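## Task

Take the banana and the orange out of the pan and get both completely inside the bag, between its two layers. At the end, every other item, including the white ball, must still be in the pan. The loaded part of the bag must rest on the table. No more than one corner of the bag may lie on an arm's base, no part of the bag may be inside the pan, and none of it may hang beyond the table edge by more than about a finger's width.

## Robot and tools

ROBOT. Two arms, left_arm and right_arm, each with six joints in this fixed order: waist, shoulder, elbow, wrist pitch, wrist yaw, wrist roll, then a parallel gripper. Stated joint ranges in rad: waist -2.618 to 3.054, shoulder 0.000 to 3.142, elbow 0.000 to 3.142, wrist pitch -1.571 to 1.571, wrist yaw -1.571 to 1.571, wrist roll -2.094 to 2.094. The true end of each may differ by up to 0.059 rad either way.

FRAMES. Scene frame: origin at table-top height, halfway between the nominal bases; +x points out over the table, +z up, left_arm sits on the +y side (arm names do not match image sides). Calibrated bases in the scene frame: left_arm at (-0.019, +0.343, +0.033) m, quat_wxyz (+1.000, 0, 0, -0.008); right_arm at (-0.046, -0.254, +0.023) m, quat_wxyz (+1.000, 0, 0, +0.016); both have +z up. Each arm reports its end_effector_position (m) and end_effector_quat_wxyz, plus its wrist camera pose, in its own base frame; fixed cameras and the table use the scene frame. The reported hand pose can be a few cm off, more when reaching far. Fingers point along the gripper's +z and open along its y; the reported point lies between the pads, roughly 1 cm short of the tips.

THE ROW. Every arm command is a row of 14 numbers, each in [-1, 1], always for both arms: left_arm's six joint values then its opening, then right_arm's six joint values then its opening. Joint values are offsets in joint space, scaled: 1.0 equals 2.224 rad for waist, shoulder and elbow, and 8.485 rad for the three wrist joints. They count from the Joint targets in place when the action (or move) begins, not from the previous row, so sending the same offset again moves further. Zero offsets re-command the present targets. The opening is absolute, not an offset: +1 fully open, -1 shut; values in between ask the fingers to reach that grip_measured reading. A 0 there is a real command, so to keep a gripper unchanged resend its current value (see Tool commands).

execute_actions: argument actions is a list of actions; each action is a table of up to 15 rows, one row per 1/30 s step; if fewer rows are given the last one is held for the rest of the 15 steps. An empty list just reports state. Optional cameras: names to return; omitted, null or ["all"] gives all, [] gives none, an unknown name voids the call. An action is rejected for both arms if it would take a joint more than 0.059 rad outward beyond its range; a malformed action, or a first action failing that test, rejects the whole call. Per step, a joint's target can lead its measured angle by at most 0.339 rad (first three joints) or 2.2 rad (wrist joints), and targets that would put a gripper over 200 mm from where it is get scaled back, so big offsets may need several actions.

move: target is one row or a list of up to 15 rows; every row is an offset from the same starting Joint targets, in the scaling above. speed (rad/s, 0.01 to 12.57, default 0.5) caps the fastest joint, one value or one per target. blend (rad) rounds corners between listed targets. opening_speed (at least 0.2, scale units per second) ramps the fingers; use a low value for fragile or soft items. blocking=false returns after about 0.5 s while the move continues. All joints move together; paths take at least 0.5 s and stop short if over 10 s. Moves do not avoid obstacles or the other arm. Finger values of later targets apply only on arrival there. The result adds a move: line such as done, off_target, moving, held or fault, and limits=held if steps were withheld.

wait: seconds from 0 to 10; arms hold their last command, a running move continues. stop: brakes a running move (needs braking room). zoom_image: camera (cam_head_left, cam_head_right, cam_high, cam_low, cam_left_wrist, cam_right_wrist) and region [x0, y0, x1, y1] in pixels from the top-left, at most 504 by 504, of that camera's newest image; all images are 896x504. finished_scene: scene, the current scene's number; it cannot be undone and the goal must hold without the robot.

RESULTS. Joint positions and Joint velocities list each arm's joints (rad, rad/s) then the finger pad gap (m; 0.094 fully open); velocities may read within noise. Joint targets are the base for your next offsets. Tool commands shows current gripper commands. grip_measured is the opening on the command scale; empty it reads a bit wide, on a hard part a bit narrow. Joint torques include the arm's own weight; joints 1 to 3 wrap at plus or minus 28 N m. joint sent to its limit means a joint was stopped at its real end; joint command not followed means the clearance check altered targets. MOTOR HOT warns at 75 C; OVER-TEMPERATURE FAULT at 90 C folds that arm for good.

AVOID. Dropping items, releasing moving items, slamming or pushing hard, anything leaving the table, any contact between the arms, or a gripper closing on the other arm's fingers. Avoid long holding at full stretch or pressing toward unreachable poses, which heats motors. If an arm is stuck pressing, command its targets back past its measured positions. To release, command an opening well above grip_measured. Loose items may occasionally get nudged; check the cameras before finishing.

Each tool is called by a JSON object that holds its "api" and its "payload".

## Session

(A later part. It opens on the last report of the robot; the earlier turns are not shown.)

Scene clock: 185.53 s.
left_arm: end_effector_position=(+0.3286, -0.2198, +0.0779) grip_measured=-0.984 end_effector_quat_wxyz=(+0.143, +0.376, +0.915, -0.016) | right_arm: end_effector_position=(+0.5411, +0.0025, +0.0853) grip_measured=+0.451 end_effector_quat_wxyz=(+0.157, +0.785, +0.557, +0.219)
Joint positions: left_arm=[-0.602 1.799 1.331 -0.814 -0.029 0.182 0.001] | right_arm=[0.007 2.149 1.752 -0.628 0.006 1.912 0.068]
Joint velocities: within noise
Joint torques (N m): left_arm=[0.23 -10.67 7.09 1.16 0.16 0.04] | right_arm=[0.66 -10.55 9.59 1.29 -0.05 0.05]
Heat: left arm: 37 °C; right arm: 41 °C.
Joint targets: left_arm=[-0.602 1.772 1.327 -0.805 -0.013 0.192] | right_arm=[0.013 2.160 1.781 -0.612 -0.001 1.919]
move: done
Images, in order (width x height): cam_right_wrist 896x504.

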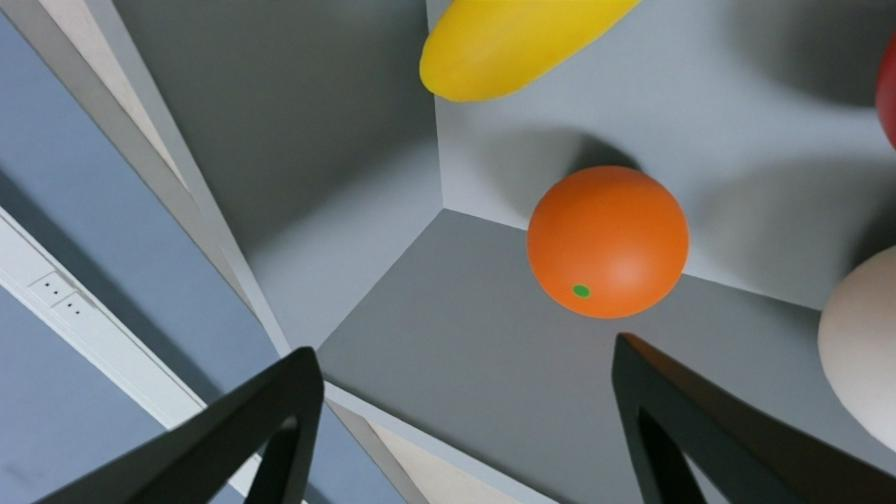

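{"api": "move", "payload": {"target": [0,0,0,0,0,0,-1,0,0.12,0.155,-0.035,0,0,0.45], "speed": 0.4, "cameras": ["cam_right_wrist"]}}

Scene clock: 187.40 s.
left_arm: end_effector_position=(+0.3286, -0.2198, +0.0779) grip_measured=-0.984 end_effector_quat_wxyz=(+0.143, +0.376, +0.915, -0.016) | right_arm: end_effector_position=(+0.5584, +0.0027, +0.0504) grip_measured=+0.451 end_effector_quat_wxyz=(+0.112, +0.801, +0.568, +0.154)
Joint positions: left_arm=[-0.602 1.799 1.331 -0.814 -0.029 0.182 0.001] | right_arm=[0.007 2.4 2.107 -0.895 0.006 1.913 0.068]
Joint velocities: within noise
Joint torques (N m): left_arm=[0.2 -10.69 7.09 1.16 0.15 0.05] | right_arm=[0.61 -10.67 8.42 0.75 -0.05 0.1]
Heat: left arm: 37 °C; right arm: 42 °C.
Joint targets: left_arm=[-0.602 1.772 1.327 -0.805 -0.013 0.192] | right_arm=[0.013 2.428 2.125 -0.909 -0.001 1.919]
move: done
Images, in order (width x height): cam_right_wrist 896x504.

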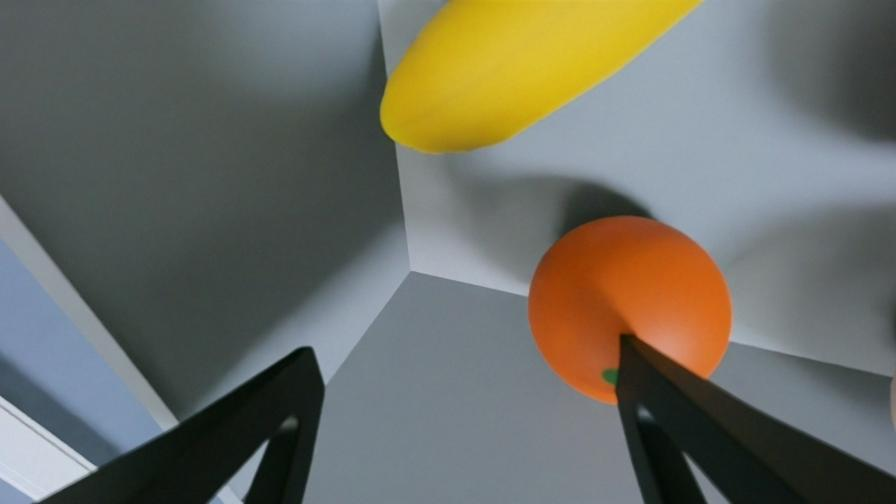

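{"api": "move", "payload": {"target": [0,0,0,0,0,0,-1,-0.0126,0,0.0261,-0.0243,0,0,0.45], "speed": 0.3, "cameras": ["cam_right_wrist"]}}

Scene clock: 190.80 s.
left_arm: end_effector_position=(+0.3286, -0.2198, +0.0779) grip_measured=-0.984 end_effector_quat_wxyz=(+0.143, +0.376, +0.915, -0.016) | right_arm: end_effector_position=(+0.5191, -0.0059, +0.0450) grip_measured=+0.451 end_effector_quat_wxyz=(+0.062, +0.816, +0.569, +0.082)
Joint positions: left_arm=[-0.602 1.799 1.331 -0.814 -0.029 0.182 0.001] | right_arm=[-0.009 2.411 2.156 -1.109 0.006 1.913 0.068]
Joint velocities: within noise
Joint torques (N m): left_arm=[0.16 -10.73 7.15 1.16 0.15 0.04] | right_arm=[-0.53 -11.49 8.96 0.55 -0.04 0.11]
Heat: left arm: 37 °C; right arm: 43 °C.
Joint targets: left_arm=[-0.602 1.772 1.327 -0.805 -0.013 0.192] | right_arm=[-0.015 2.427 2.183 -1.115 -0.001 1.919]
move: done
Images, in order (width x height): cam_right_wrist 896x504.

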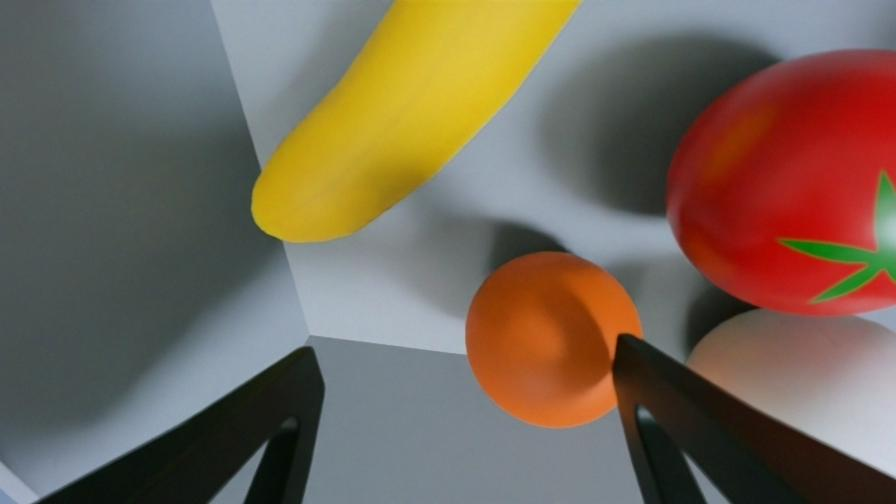

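{"api": "move", "payload": {"target": [0,0,0,0,0,0,-1,0.0162,-0.0616,-0.0755,0.0077,0,0,0.45], "speed": 0.3, "cameras": ["cam_right_wrist"]}}

Scene clock: 192.53 s.
left_arm: end_effector_position=(+0.3286, -0.2198, +0.0779) grip_measured=-0.984 end_effector_quat_wxyz=(+0.143, +0.376, +0.915, -0.016) | right_arm: end_effector_position=(+0.5013, +0.0079, +0.0411) grip_measured=+0.451 end_effector_quat_wxyz=(+0.056, +0.809, +0.581, +0.076)
Joint positions: left_arm=[-0.602 1.799 1.331 -0.814 -0.029 0.182 0.001] | right_arm=[0.018 2.341 2.021 -1.061 0.006 1.913 0.068]
Joint velocities: within noise
Joint torques (N m): left_arm=[0.2 -10.71 7.12 1.15 0.17 0.04] | right_arm=[0.51 -16.88 6.16 0.7 -0.04 0.11]
Heat: left arm: 37 °C; right arm: 44 °C.
Joint targets: left_arm=[-0.602 1.772 1.327 -0.805 -0.013 0.192] | right_arm=[0.021 2.290 2.015 -1.050 -0.001 1.919]
move: off_target (right_arm); right_arm: the shoulder is farthest, 0.051 rad from its target
Images, in order (width x height): cam_right_wrist 896x504.

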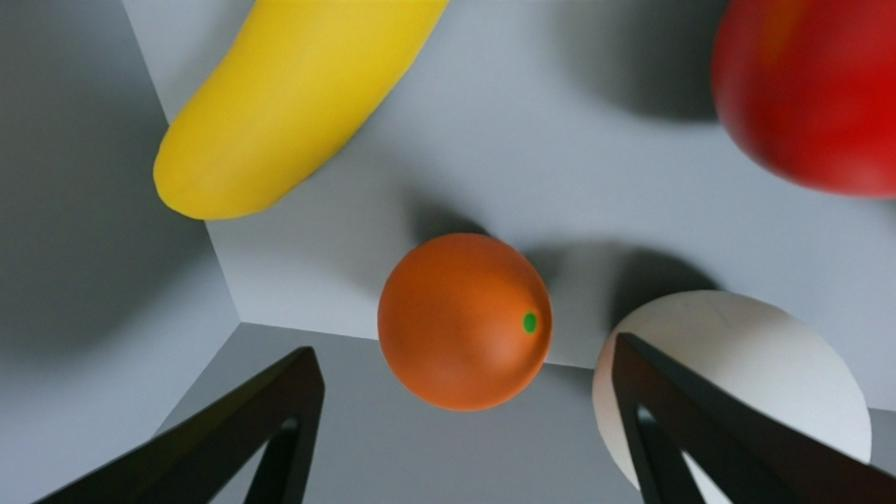

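{"api": "move", "payload": {"target": [0,0,0,0,0,0,-1,0.0081,0.0405,-0.0459,0.0165,0,0,0.234], "speed": 0.2, "cameras": ["cam_right_wrist"]}}

Scene clock: 194.23 s.
left_arm: end_effector_position=(+0.3286, -0.2198, +0.0779) grip_measured=-0.984 end_effector_quat_wxyz=(+0.143, +0.376, +0.915, -0.016) | right_arm: end_effector_position=(+0.5027, +0.0154, +0.0022) grip_measured=+0.235 end_effector_quat_wxyz=(+0.057, +0.804, +0.587, +0.078)
Joint positions: left_arm=[-0.602 1.799 1.331 -0.814 -0.029 0.182 0.001] | right_arm=[0.033 2.37 1.914 -0.921 0.006 1.913 0.058]
Joint velocities: within noise
Joint torques (N m): left_arm=[0.24 -10.71 7.1 1.16 0.17 0.05] | right_arm=[0.65 -11.58 6.17 0.67 -0.04 0.11]
Heat: left arm: 37 °C; right arm: 44 °C.
Joint targets: left_arm=[-0.602 1.772 1.327 -0.805 -0.013 0.192] | right_arm=[0.039 2.380 1.913 -0.910 -0.001 1.919]
move: done
Images, in order (width x height): cam_right_wrist 896x504.

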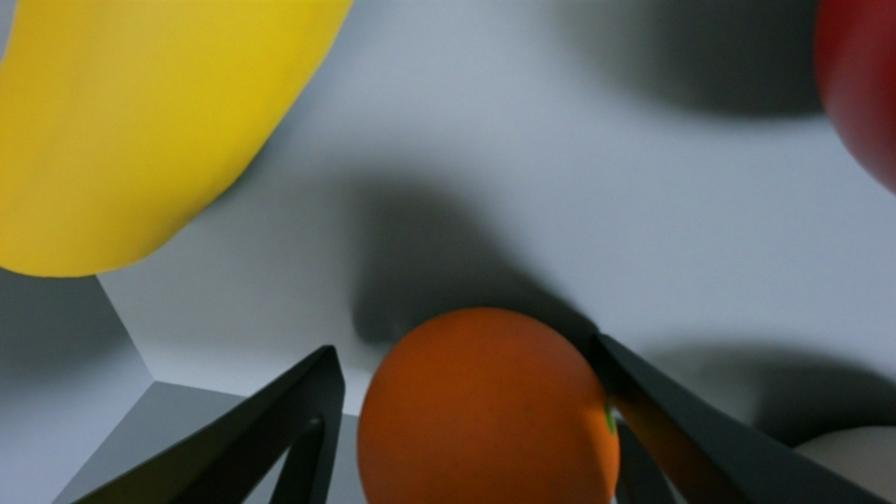

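{"api": "move", "payload": {"target": [0,0,0,0,0,0,-1,0.0105,0,0,0,0,0,0.234], "speed": 0.15, "cameras": ["cam_right_wrist"]}}

{"api": "move", "payload": {"target": [0,0,0,0,0,0,-1,0,0,0,0,0,0,-0.08], "opening_speed": 0.3, "cameras": ["cam_right_wrist"]}}

Scene clock: 195.37 s.
left_arm: end_effector_position=(+0.3286, -0.2198, +0.0779) grip_measured=-0.984 end_effector_quat_wxyz=(+0.143, +0.376, +0.915, -0.016) | right_arm: end_effector_position=(+0.5023, +0.0284, +0.0022) grip_measured=+0.235 end_effector_quat_wxyz=(+0.056, +0.796, +0.597, +0.079)
Joint positions: left_arm=[-0.602 1.799 1.331 -0.814 -0.029 0.182 0.001] | right_arm=[0.058 2.37 1.914 -0.921 0.006 1.913 0.058]
Joint velocities: within noise
Joint torques (N m): left_arm=[0.23 -10.74 7.09 1.16 0.16 0.04] | right_arm=[0.38 -11.6 6.17 0.67 -0.03 0.11]
Heat: left arm: 38 °C; right arm: 44 °C.
Joint targets: left_arm=[-0.602 1.772 1.327 -0.805 -0.013 0.192] | right_arm=[0.063 2.380 1.913 -0.910 -0.001 1.919]
move: done
Images, in order (width x height): cam_right_wrist 896x504.

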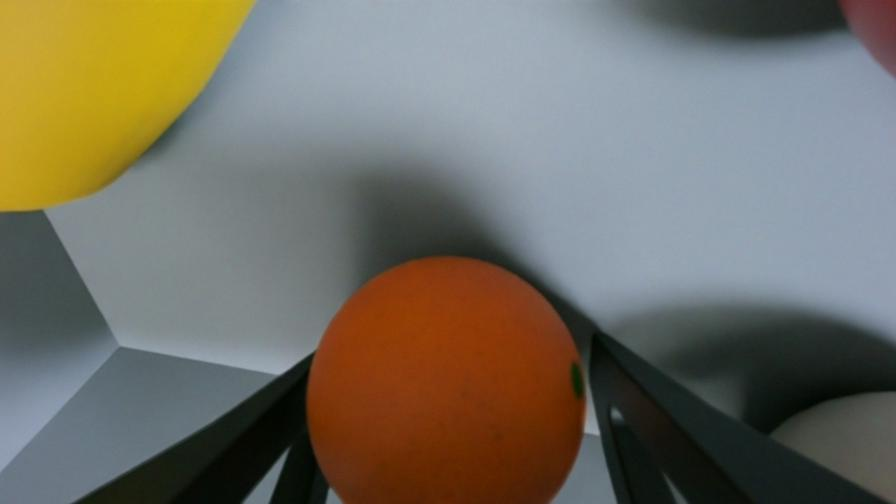

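Scene clock: 196.63 s.
left_arm: end_effector_position=(+0.3286, -0.2198, +0.0779) grip_measured=-0.984 end_effector_quat_wxyz=(+0.143, +0.376, +0.915, -0.016) | right_arm: end_effector_position=(+0.5023, +0.0284, +0.0022) grip_measured=-0.073 end_effector_quat_wxyz=(+0.056, +0.796, +0.597, +0.079)
Joint positions: left_arm=[-0.602 1.799 1.331 -0.814 -0.029 0.182 0.001] | right_arm=[0.058 2.37 1.914 -0.921 0.006 1.913 0.044]
Joint velocities: within noise
Joint torques (N m): left_arm=[0.21 -10.7 7.13 1.16 0.16 0.05] | right_arm=[0.44 -11.6 6.17 0.66 -0.04 0.11]
Heat: left arm: 38 °C; right arm: 44 °C.
Joint targets: left_arm=[-0.602 1.772 1.327 -0.805 -0.013 0.192] | right_arm=[0.063 2.380 1.913 -0.910 -0.001 1.919]
move: done
Images, in order (width x height): cam_right_wrist 896x504.

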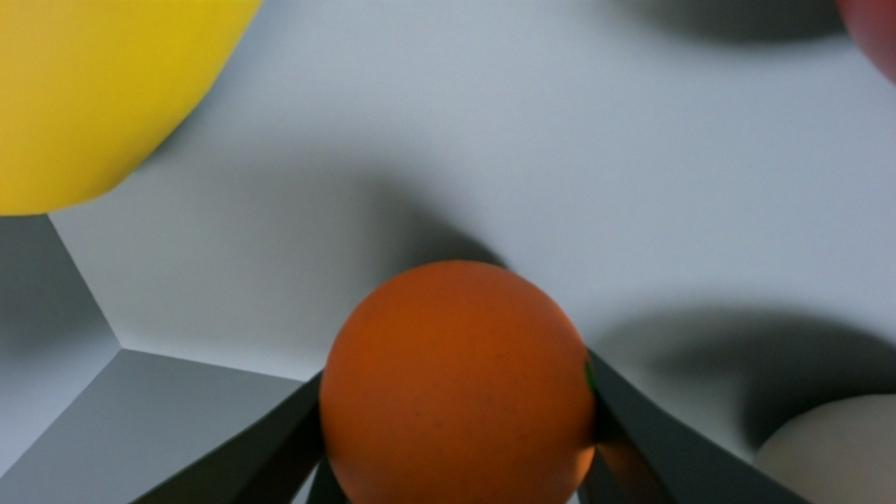

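{"api": "move", "payload": {"target": [[0,0,0,0,0,0,-1,0,0,0,0,0,0,-0.15],[0,0,0,0,0,0,-1,-0.007,-0.0405,0.0459,-0.0165,0,0,-0.15],[0,0,0,0,0,0,-1,-0.007,-0.25,-0.05,-0.01,0,-0.1,-0.15],[0,0,0,0,0,0,-1,0.0394,-0.6205,-0.4105,0.0012,0,-0.4,-0.15]], "speed": [0.3,0.3,0.8,0.9]}}

Scene clock: 203.13 s.
left_arm: end_effector_position=(+0.3285, -0.2198, +0.0779) grip_measured=-0.984 end_effector_quat_wxyz=(+0.143, +0.376, +0.915, -0.016) | right_arm: end_effector_position=(+0.2707, +0.0381, +0.1981) grip_measured=-0.145 end_effector_quat_wxyz=(-0.247, +0.684, -0.658, +0.196)
Joint positions: left_arm=[-0.602 1.799 1.331 -0.814 -0.029 0.182 0.001] | right_arm=[0.143 1.014 1.004 -0.918 0.006 -1.468 0.04]
Joint velocities: within noise
Joint torques (N m): left_arm=[0.23 -10.73 7.1 1.16 0.17 0.05] | right_arm=[0.73 -3.36 6.64 1.55 -0.13 0.05]
Heat: left arm: 38 °C; right arm: 45 °C.
Joint targets: left_arm=[-0.602 1.772 1.327 -0.805 -0.013 0.192] | right_arm=[0.150 1.000 1.000 -0.900 -0.001 -1.475]
move: done

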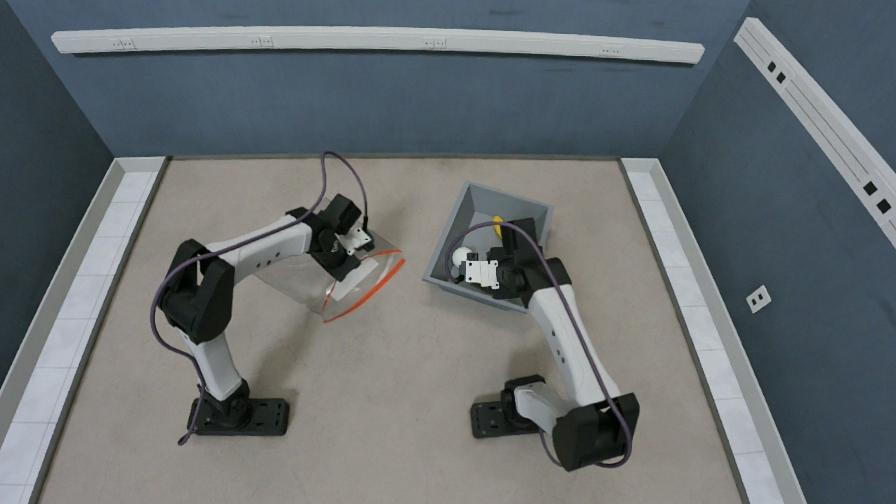

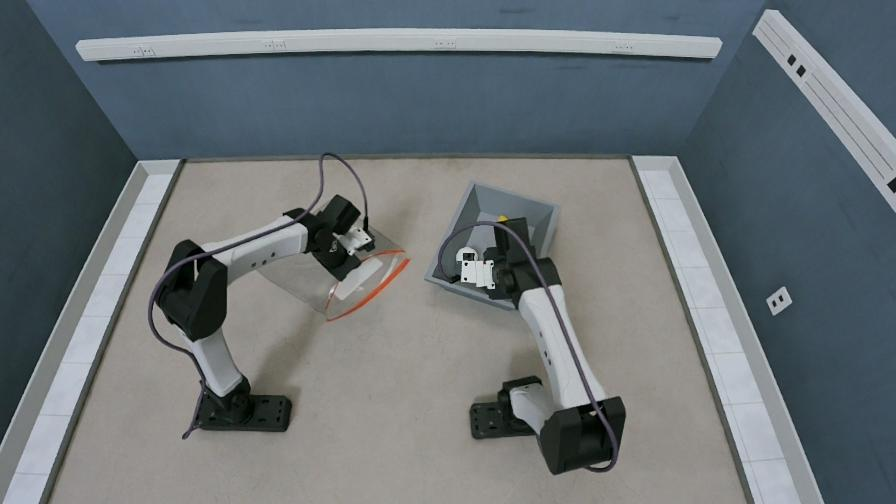

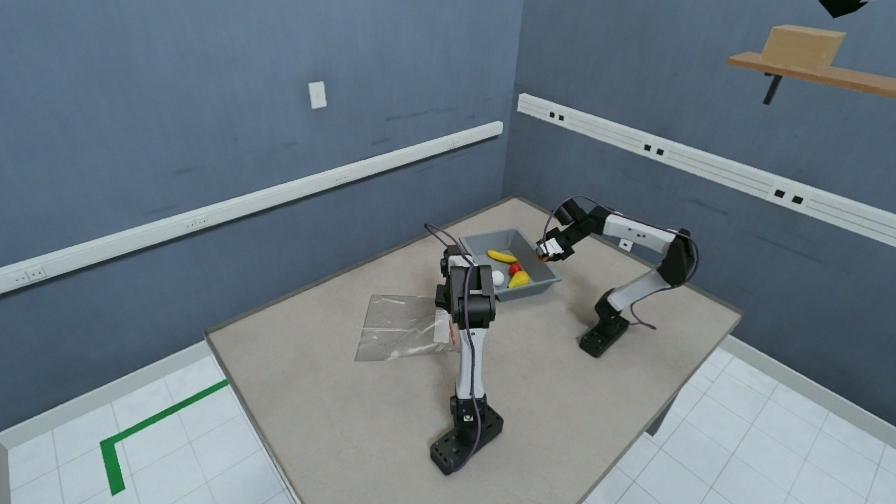

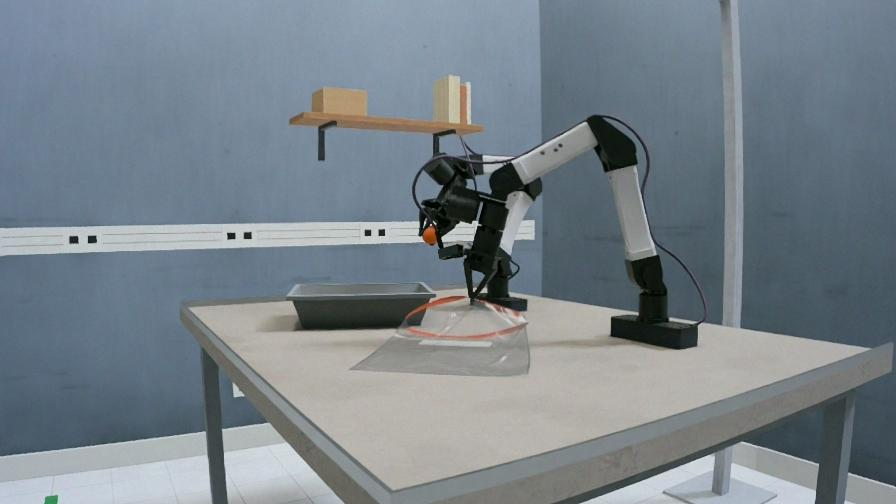

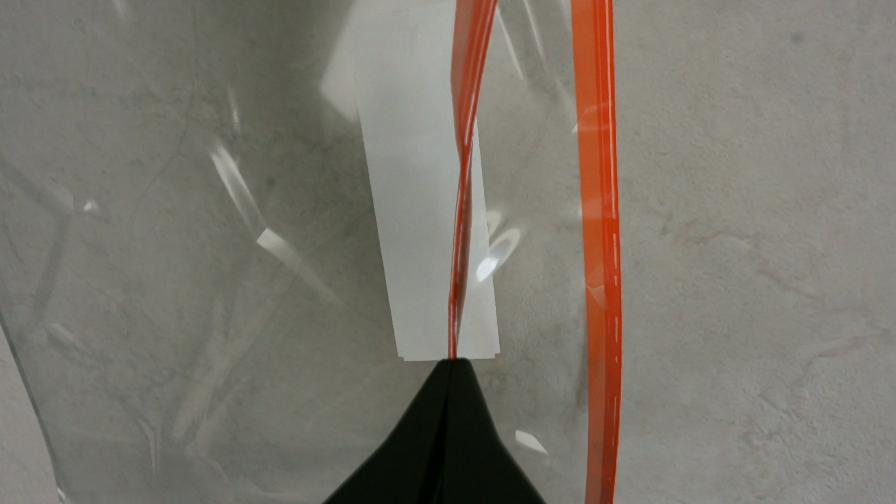

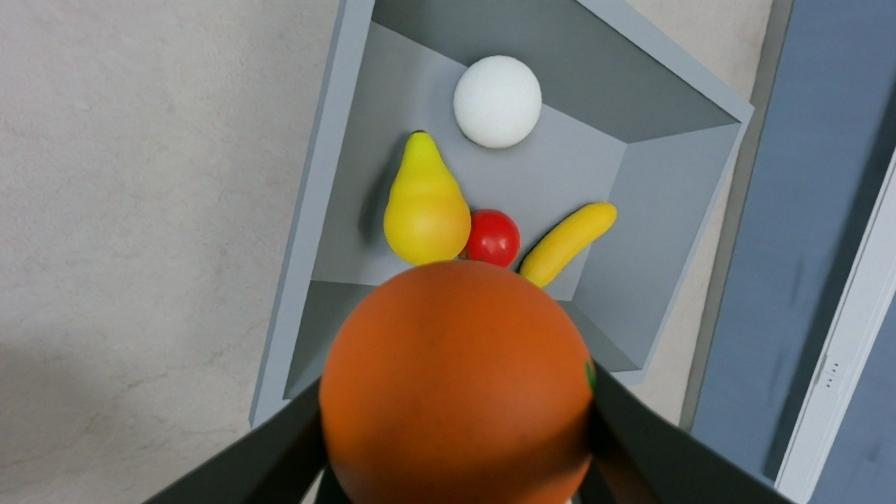

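{"api": "move", "payload": {"target": [[0,0,0,0,0,0,-1,0.339,0,0,0,0,-0.0113,-0.15],[0,0,0,0,0,0,-1,0.339,0.339,-0.3165,0.2245,0,-0.0113,-0.15]], "speed": [0.8,0.7]}}

{"api": "zoom_image", "payload": {"camera": "cam_right_wrist", "region": [200, 0, 704, 504]}}

Scene clock: 208.97 s.
left_arm: end_effector_position=(+0.3285, -0.2198, +0.0779) grip_measured=-0.984 end_effector_quat_wxyz=(+0.143, +0.376, +0.915, -0.016) | right_arm: end_effector_position=(+0.2346, +0.2929, +0.0273) grip_measured=-0.145 end_effector_quat_wxyz=(-0.495, +0.802, -0.284, +0.174)
Joint positions: left_arm=[-0.602 1.799 1.331 -0.814 -0.029 0.182 0.001] | right_arm=[0.897 1.746 0.298 0.983 0.004 -1.565 0.04]
Joint velocities: within noise
Joint torques (N m): left_arm=[0.24 -10.7 7.15 1.15 0.15 0.05] | right_arm=[0.72 -4.67 3.75 2.03 -0.1 0.05]
Heat: left arm: 39 °C; right arm: 43 °C.
Joint targets: left_arm=[-0.602 1.772 1.327 -0.805 -0.013 0.192] | right_arm=[0.904 1.754 0.296 1.005 -0.001 -1.571]
move: done

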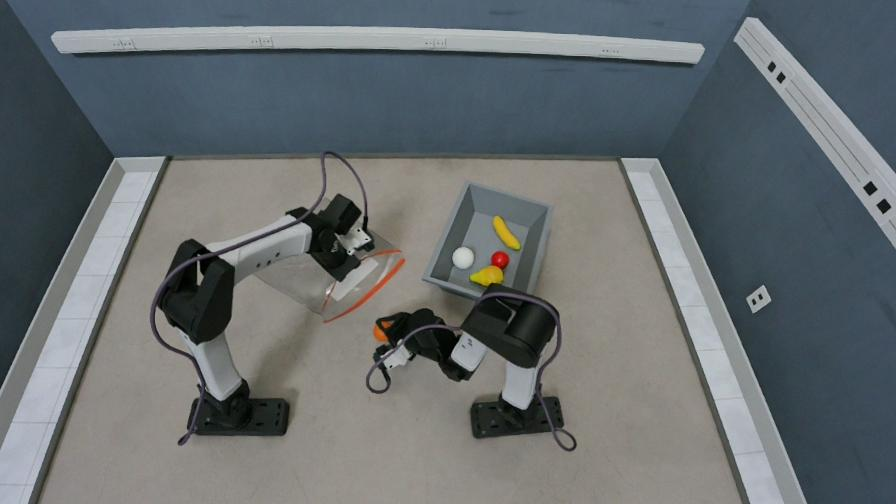

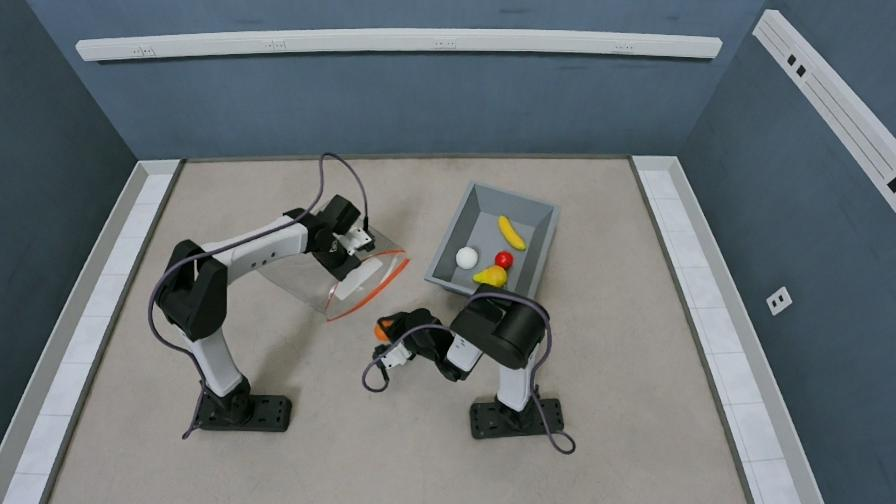

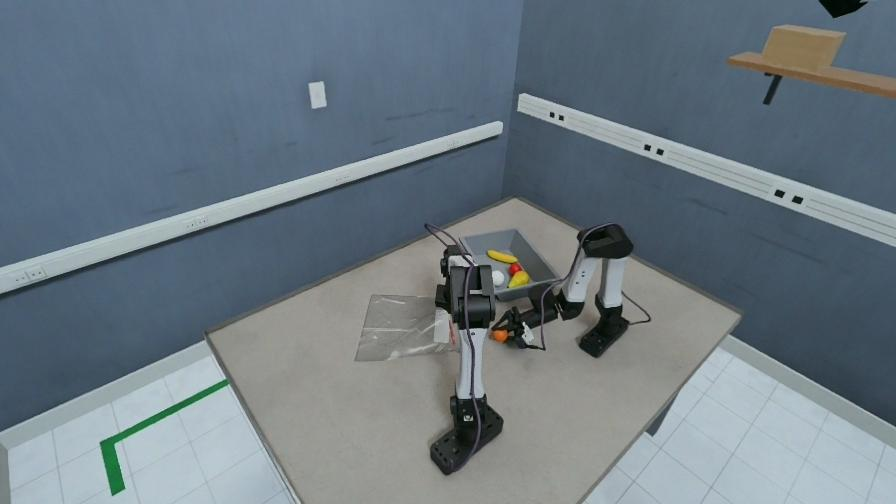

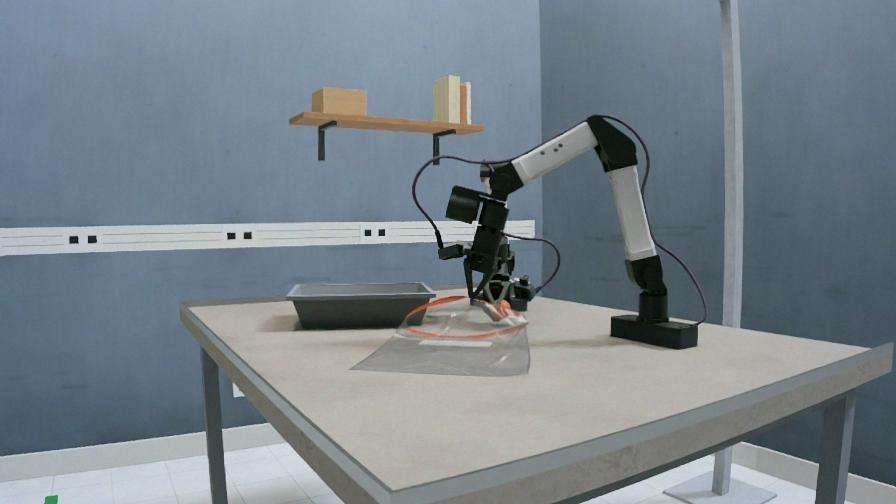

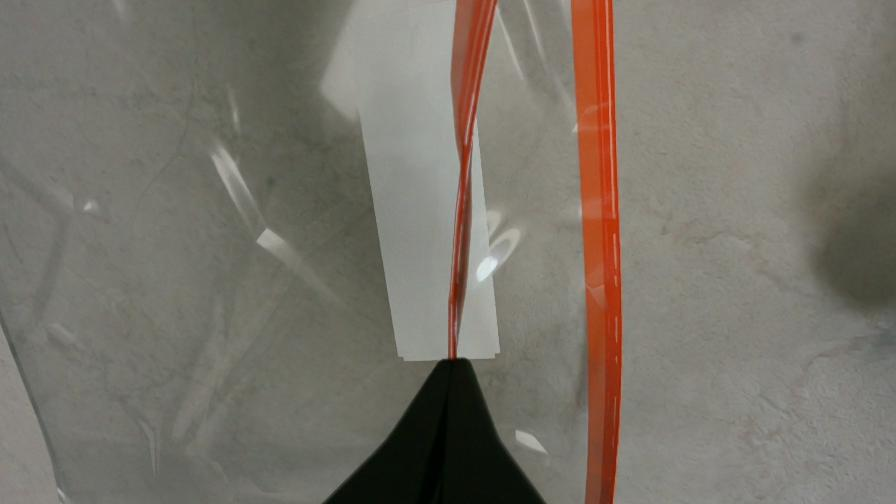

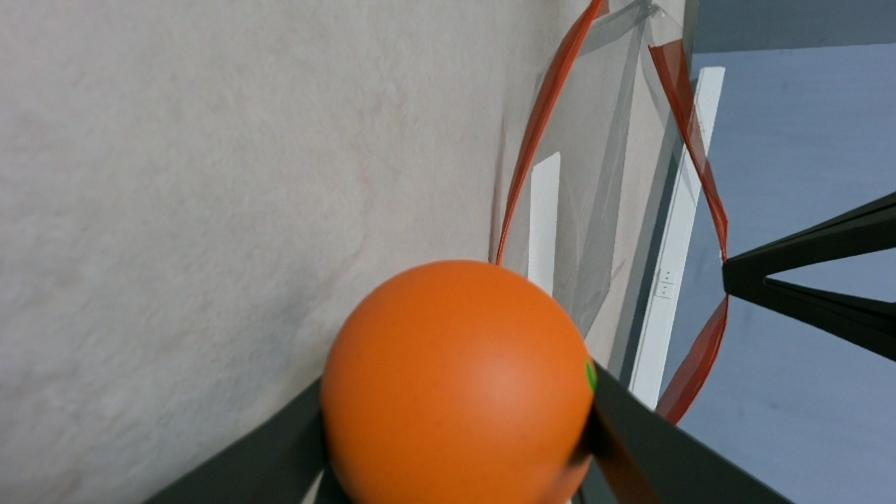

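Scaled by 1.000.

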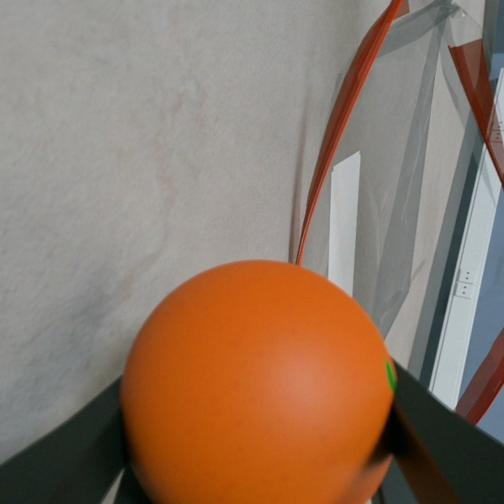

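{"api": "move", "payload": {"target": [[0,0,0,0,0,0,-1,0,0.076,0.165,-0.0233,0,0,-0.15],[0,0,0,0,0,0,-1,0,0.1497,0.2801,-0.0342,0,0,-0.15]], "speed": 0.4}}

Scene clock: 211.77 s.
left_arm: end_effector_position=(+0.3285, -0.2198, +0.0779) grip_measured=-0.984 end_effector_quat_wxyz=(+0.143, +0.376, +0.915, -0.016) | right_arm: end_effector_position=(+0.3225, +0.4031, +0.0307) grip_measured=-0.150 end_effector_quat_wxyz=(-0.495, +0.803, -0.285, +0.173)
Joint positions: left_arm=[-0.602 1.799 1.331 -0.814 -0.029 0.182 0.001] | right_arm=[0.897 2.074 0.897 0.71 0.004 -1.565 0.04]
Joint velocities: left_arm=[within noise] | right_arm=[0.012 0.012 -0.017 -0.007 -0.037 -0.022 -0.005]
Joint torques (N m): left_arm=[0.23 -10.71 7.1 1.16 0.16 0.03] | right_arm=[0.73 -8.31 7.39 1.84 -0.1 0.05]
Heat: left arm: 39 °C; right arm: 43 °C.
Joint targets: left_arm=[-0.602 1.772 1.327 -0.805 -0.013 0.192] | right_arm=[0.904 2.087 0.919 0.715 -0.001 -1.571]
move: done

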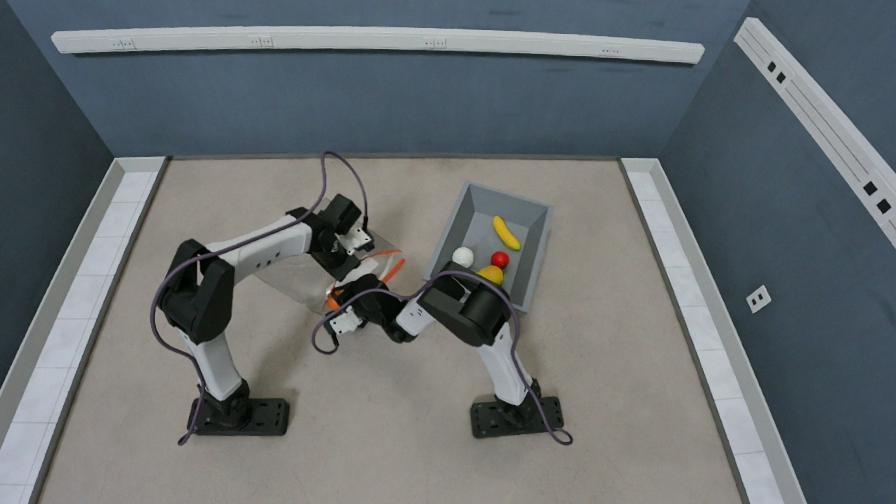

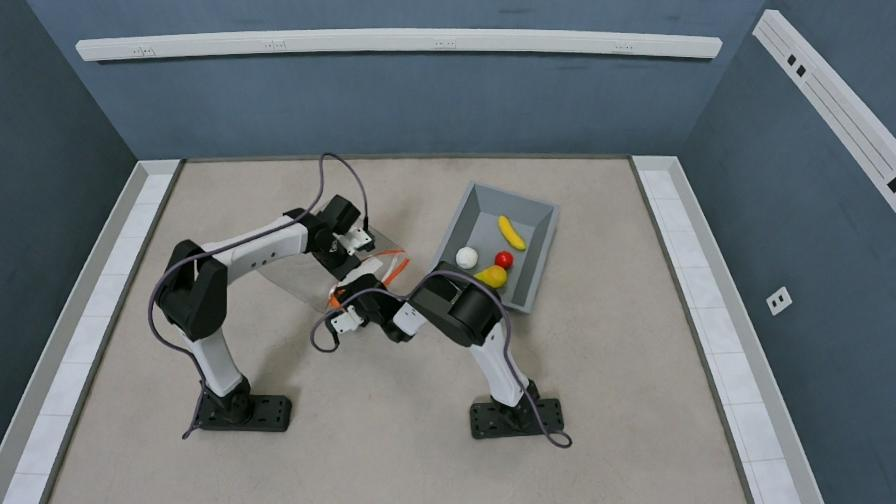

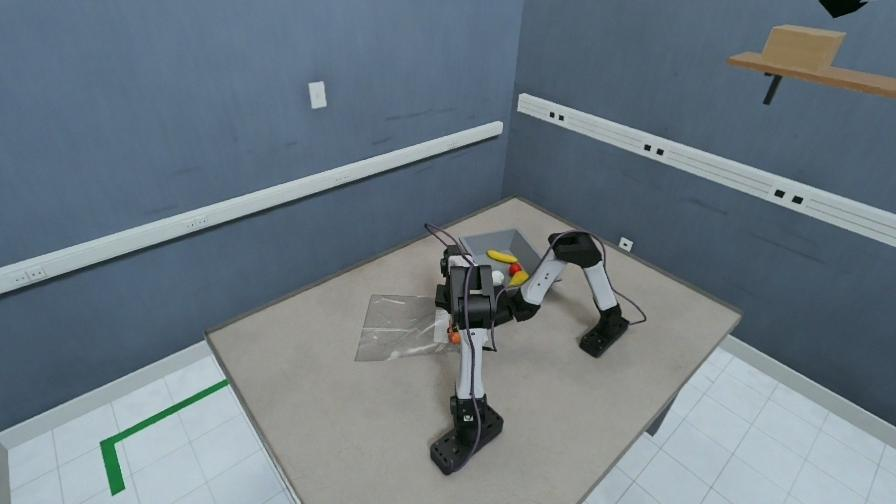

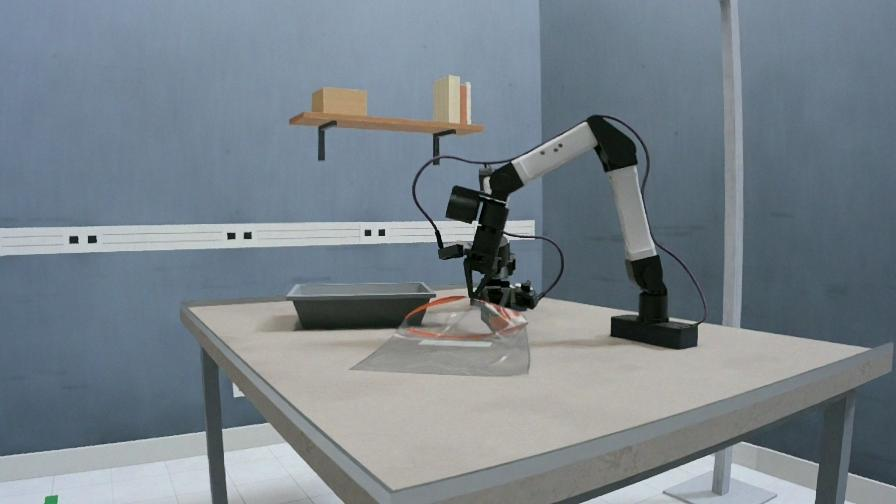

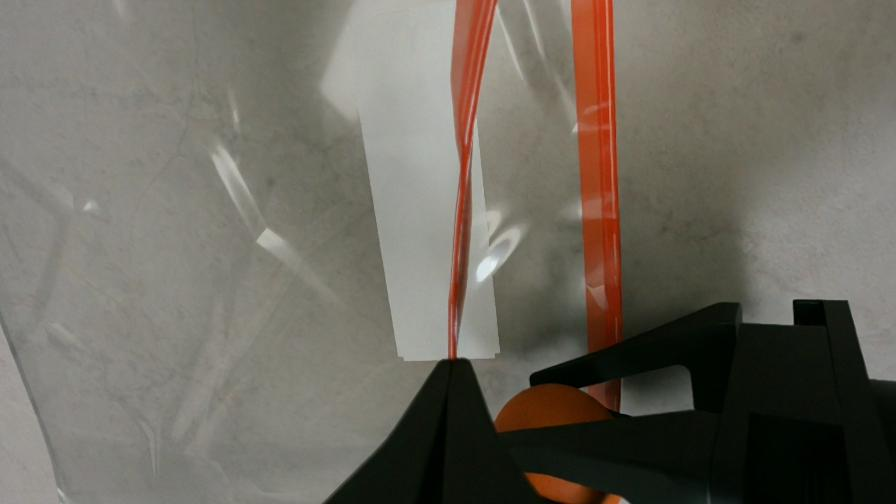

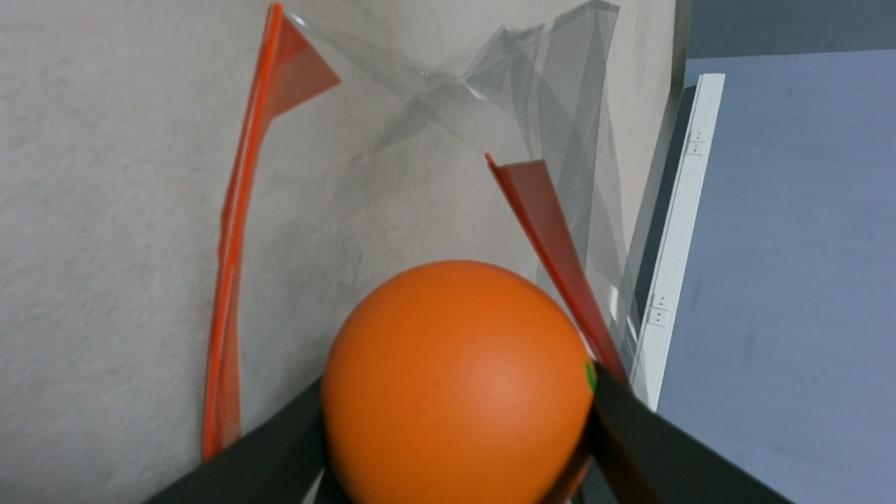

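{"api": "move", "payload": {"target": [[0,0,0,0,0,0,-1,0,0.0724,0.1034,-0.0081,0,0,-0.15],[0,0,0,0,0,0,-1,0,0.080,0.1034,-0.0075,0,0,-0.15]], "speed": [0.25,0.1], "cameras": ["cam_left_wrist","cam_right_wrist","cam_low"]}}

Scene clock: 212.90 s.
left_arm: end_effector_position=(+0.3285, -0.2198, +0.0779) grip_measured=-0.984 end_effector_quat_wxyz=(+0.143, +0.376, +0.915, -0.016) | right_arm: end_effector_position=(+0.3344, +0.4180, +0.0255) grip_measured=-0.145 end_effector_quat_wxyz=(-0.494, +0.803, -0.285, +0.173)
Joint positions: left_arm=[-0.602 1.799 1.331 -0.814 -0.029 0.182 0.001] | right_arm=[0.897 2.137 0.985 0.683 0.004 -1.565 0.04]
Joint velocities: left_arm=[within noise] | right_arm=[-0.017 0.007 0.002 -0.007 0.037 0.066 0.01]
Joint torques (N m): left_arm=[0.2 -10.73 7.1 1.17 0.16 0.05] | right_arm=[-0.05 -10.21 5.19 1.89 -0.05 0.11]
Heat: left arm: 39 °C; right arm: 43 °C.
Joint targets: left_arm=[-0.602 1.772 1.327 -0.805 -0.013 0.192] | right_arm=[0.897 2.135 0.983 0.688 0.004 -1.565]
move: held (right_arm; a check stopped the path); path passed 0 of 2 targets; limits=held; right_arm: the elbow is farthest, 0.164 rad from its target
joint command not followed: on one or more control steps a check withheld the commanded joint targets of the right arm, and it was not sent them on those steps.
cause: the commanded joint targets, or the way to them, would bring a part of the robot too close to another arm (this arm's wrist (the part past the wrist pitch) and the left arm's gripper housing, at the place that arm is still heading or pushing toward).
Images, in order (width x height): cam_low 896x504, cam_left_wrist 896x504, cam_right_wrist 896x504.

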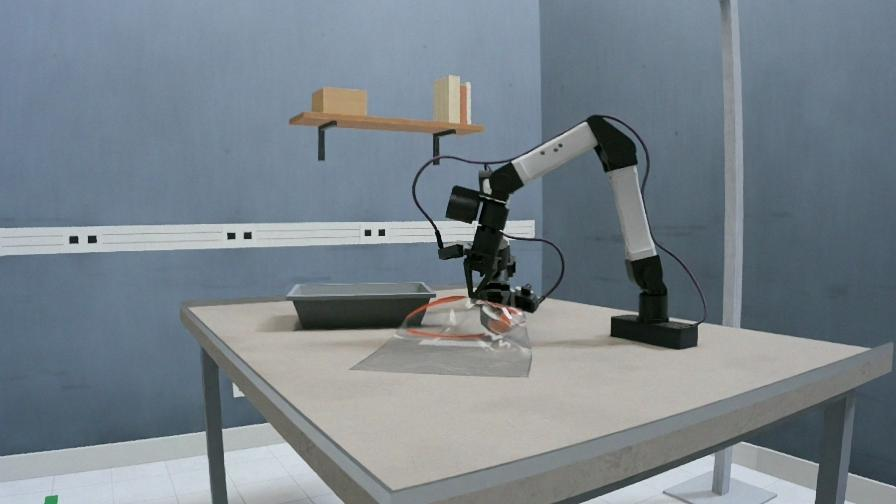

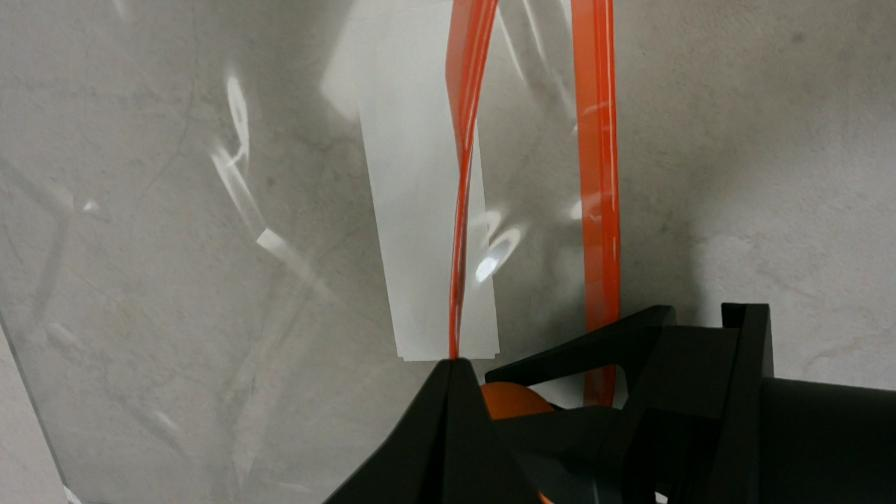

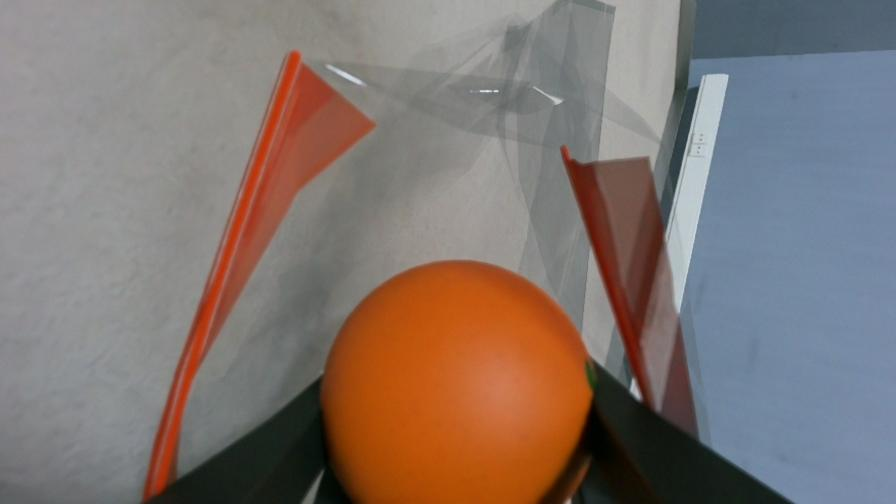

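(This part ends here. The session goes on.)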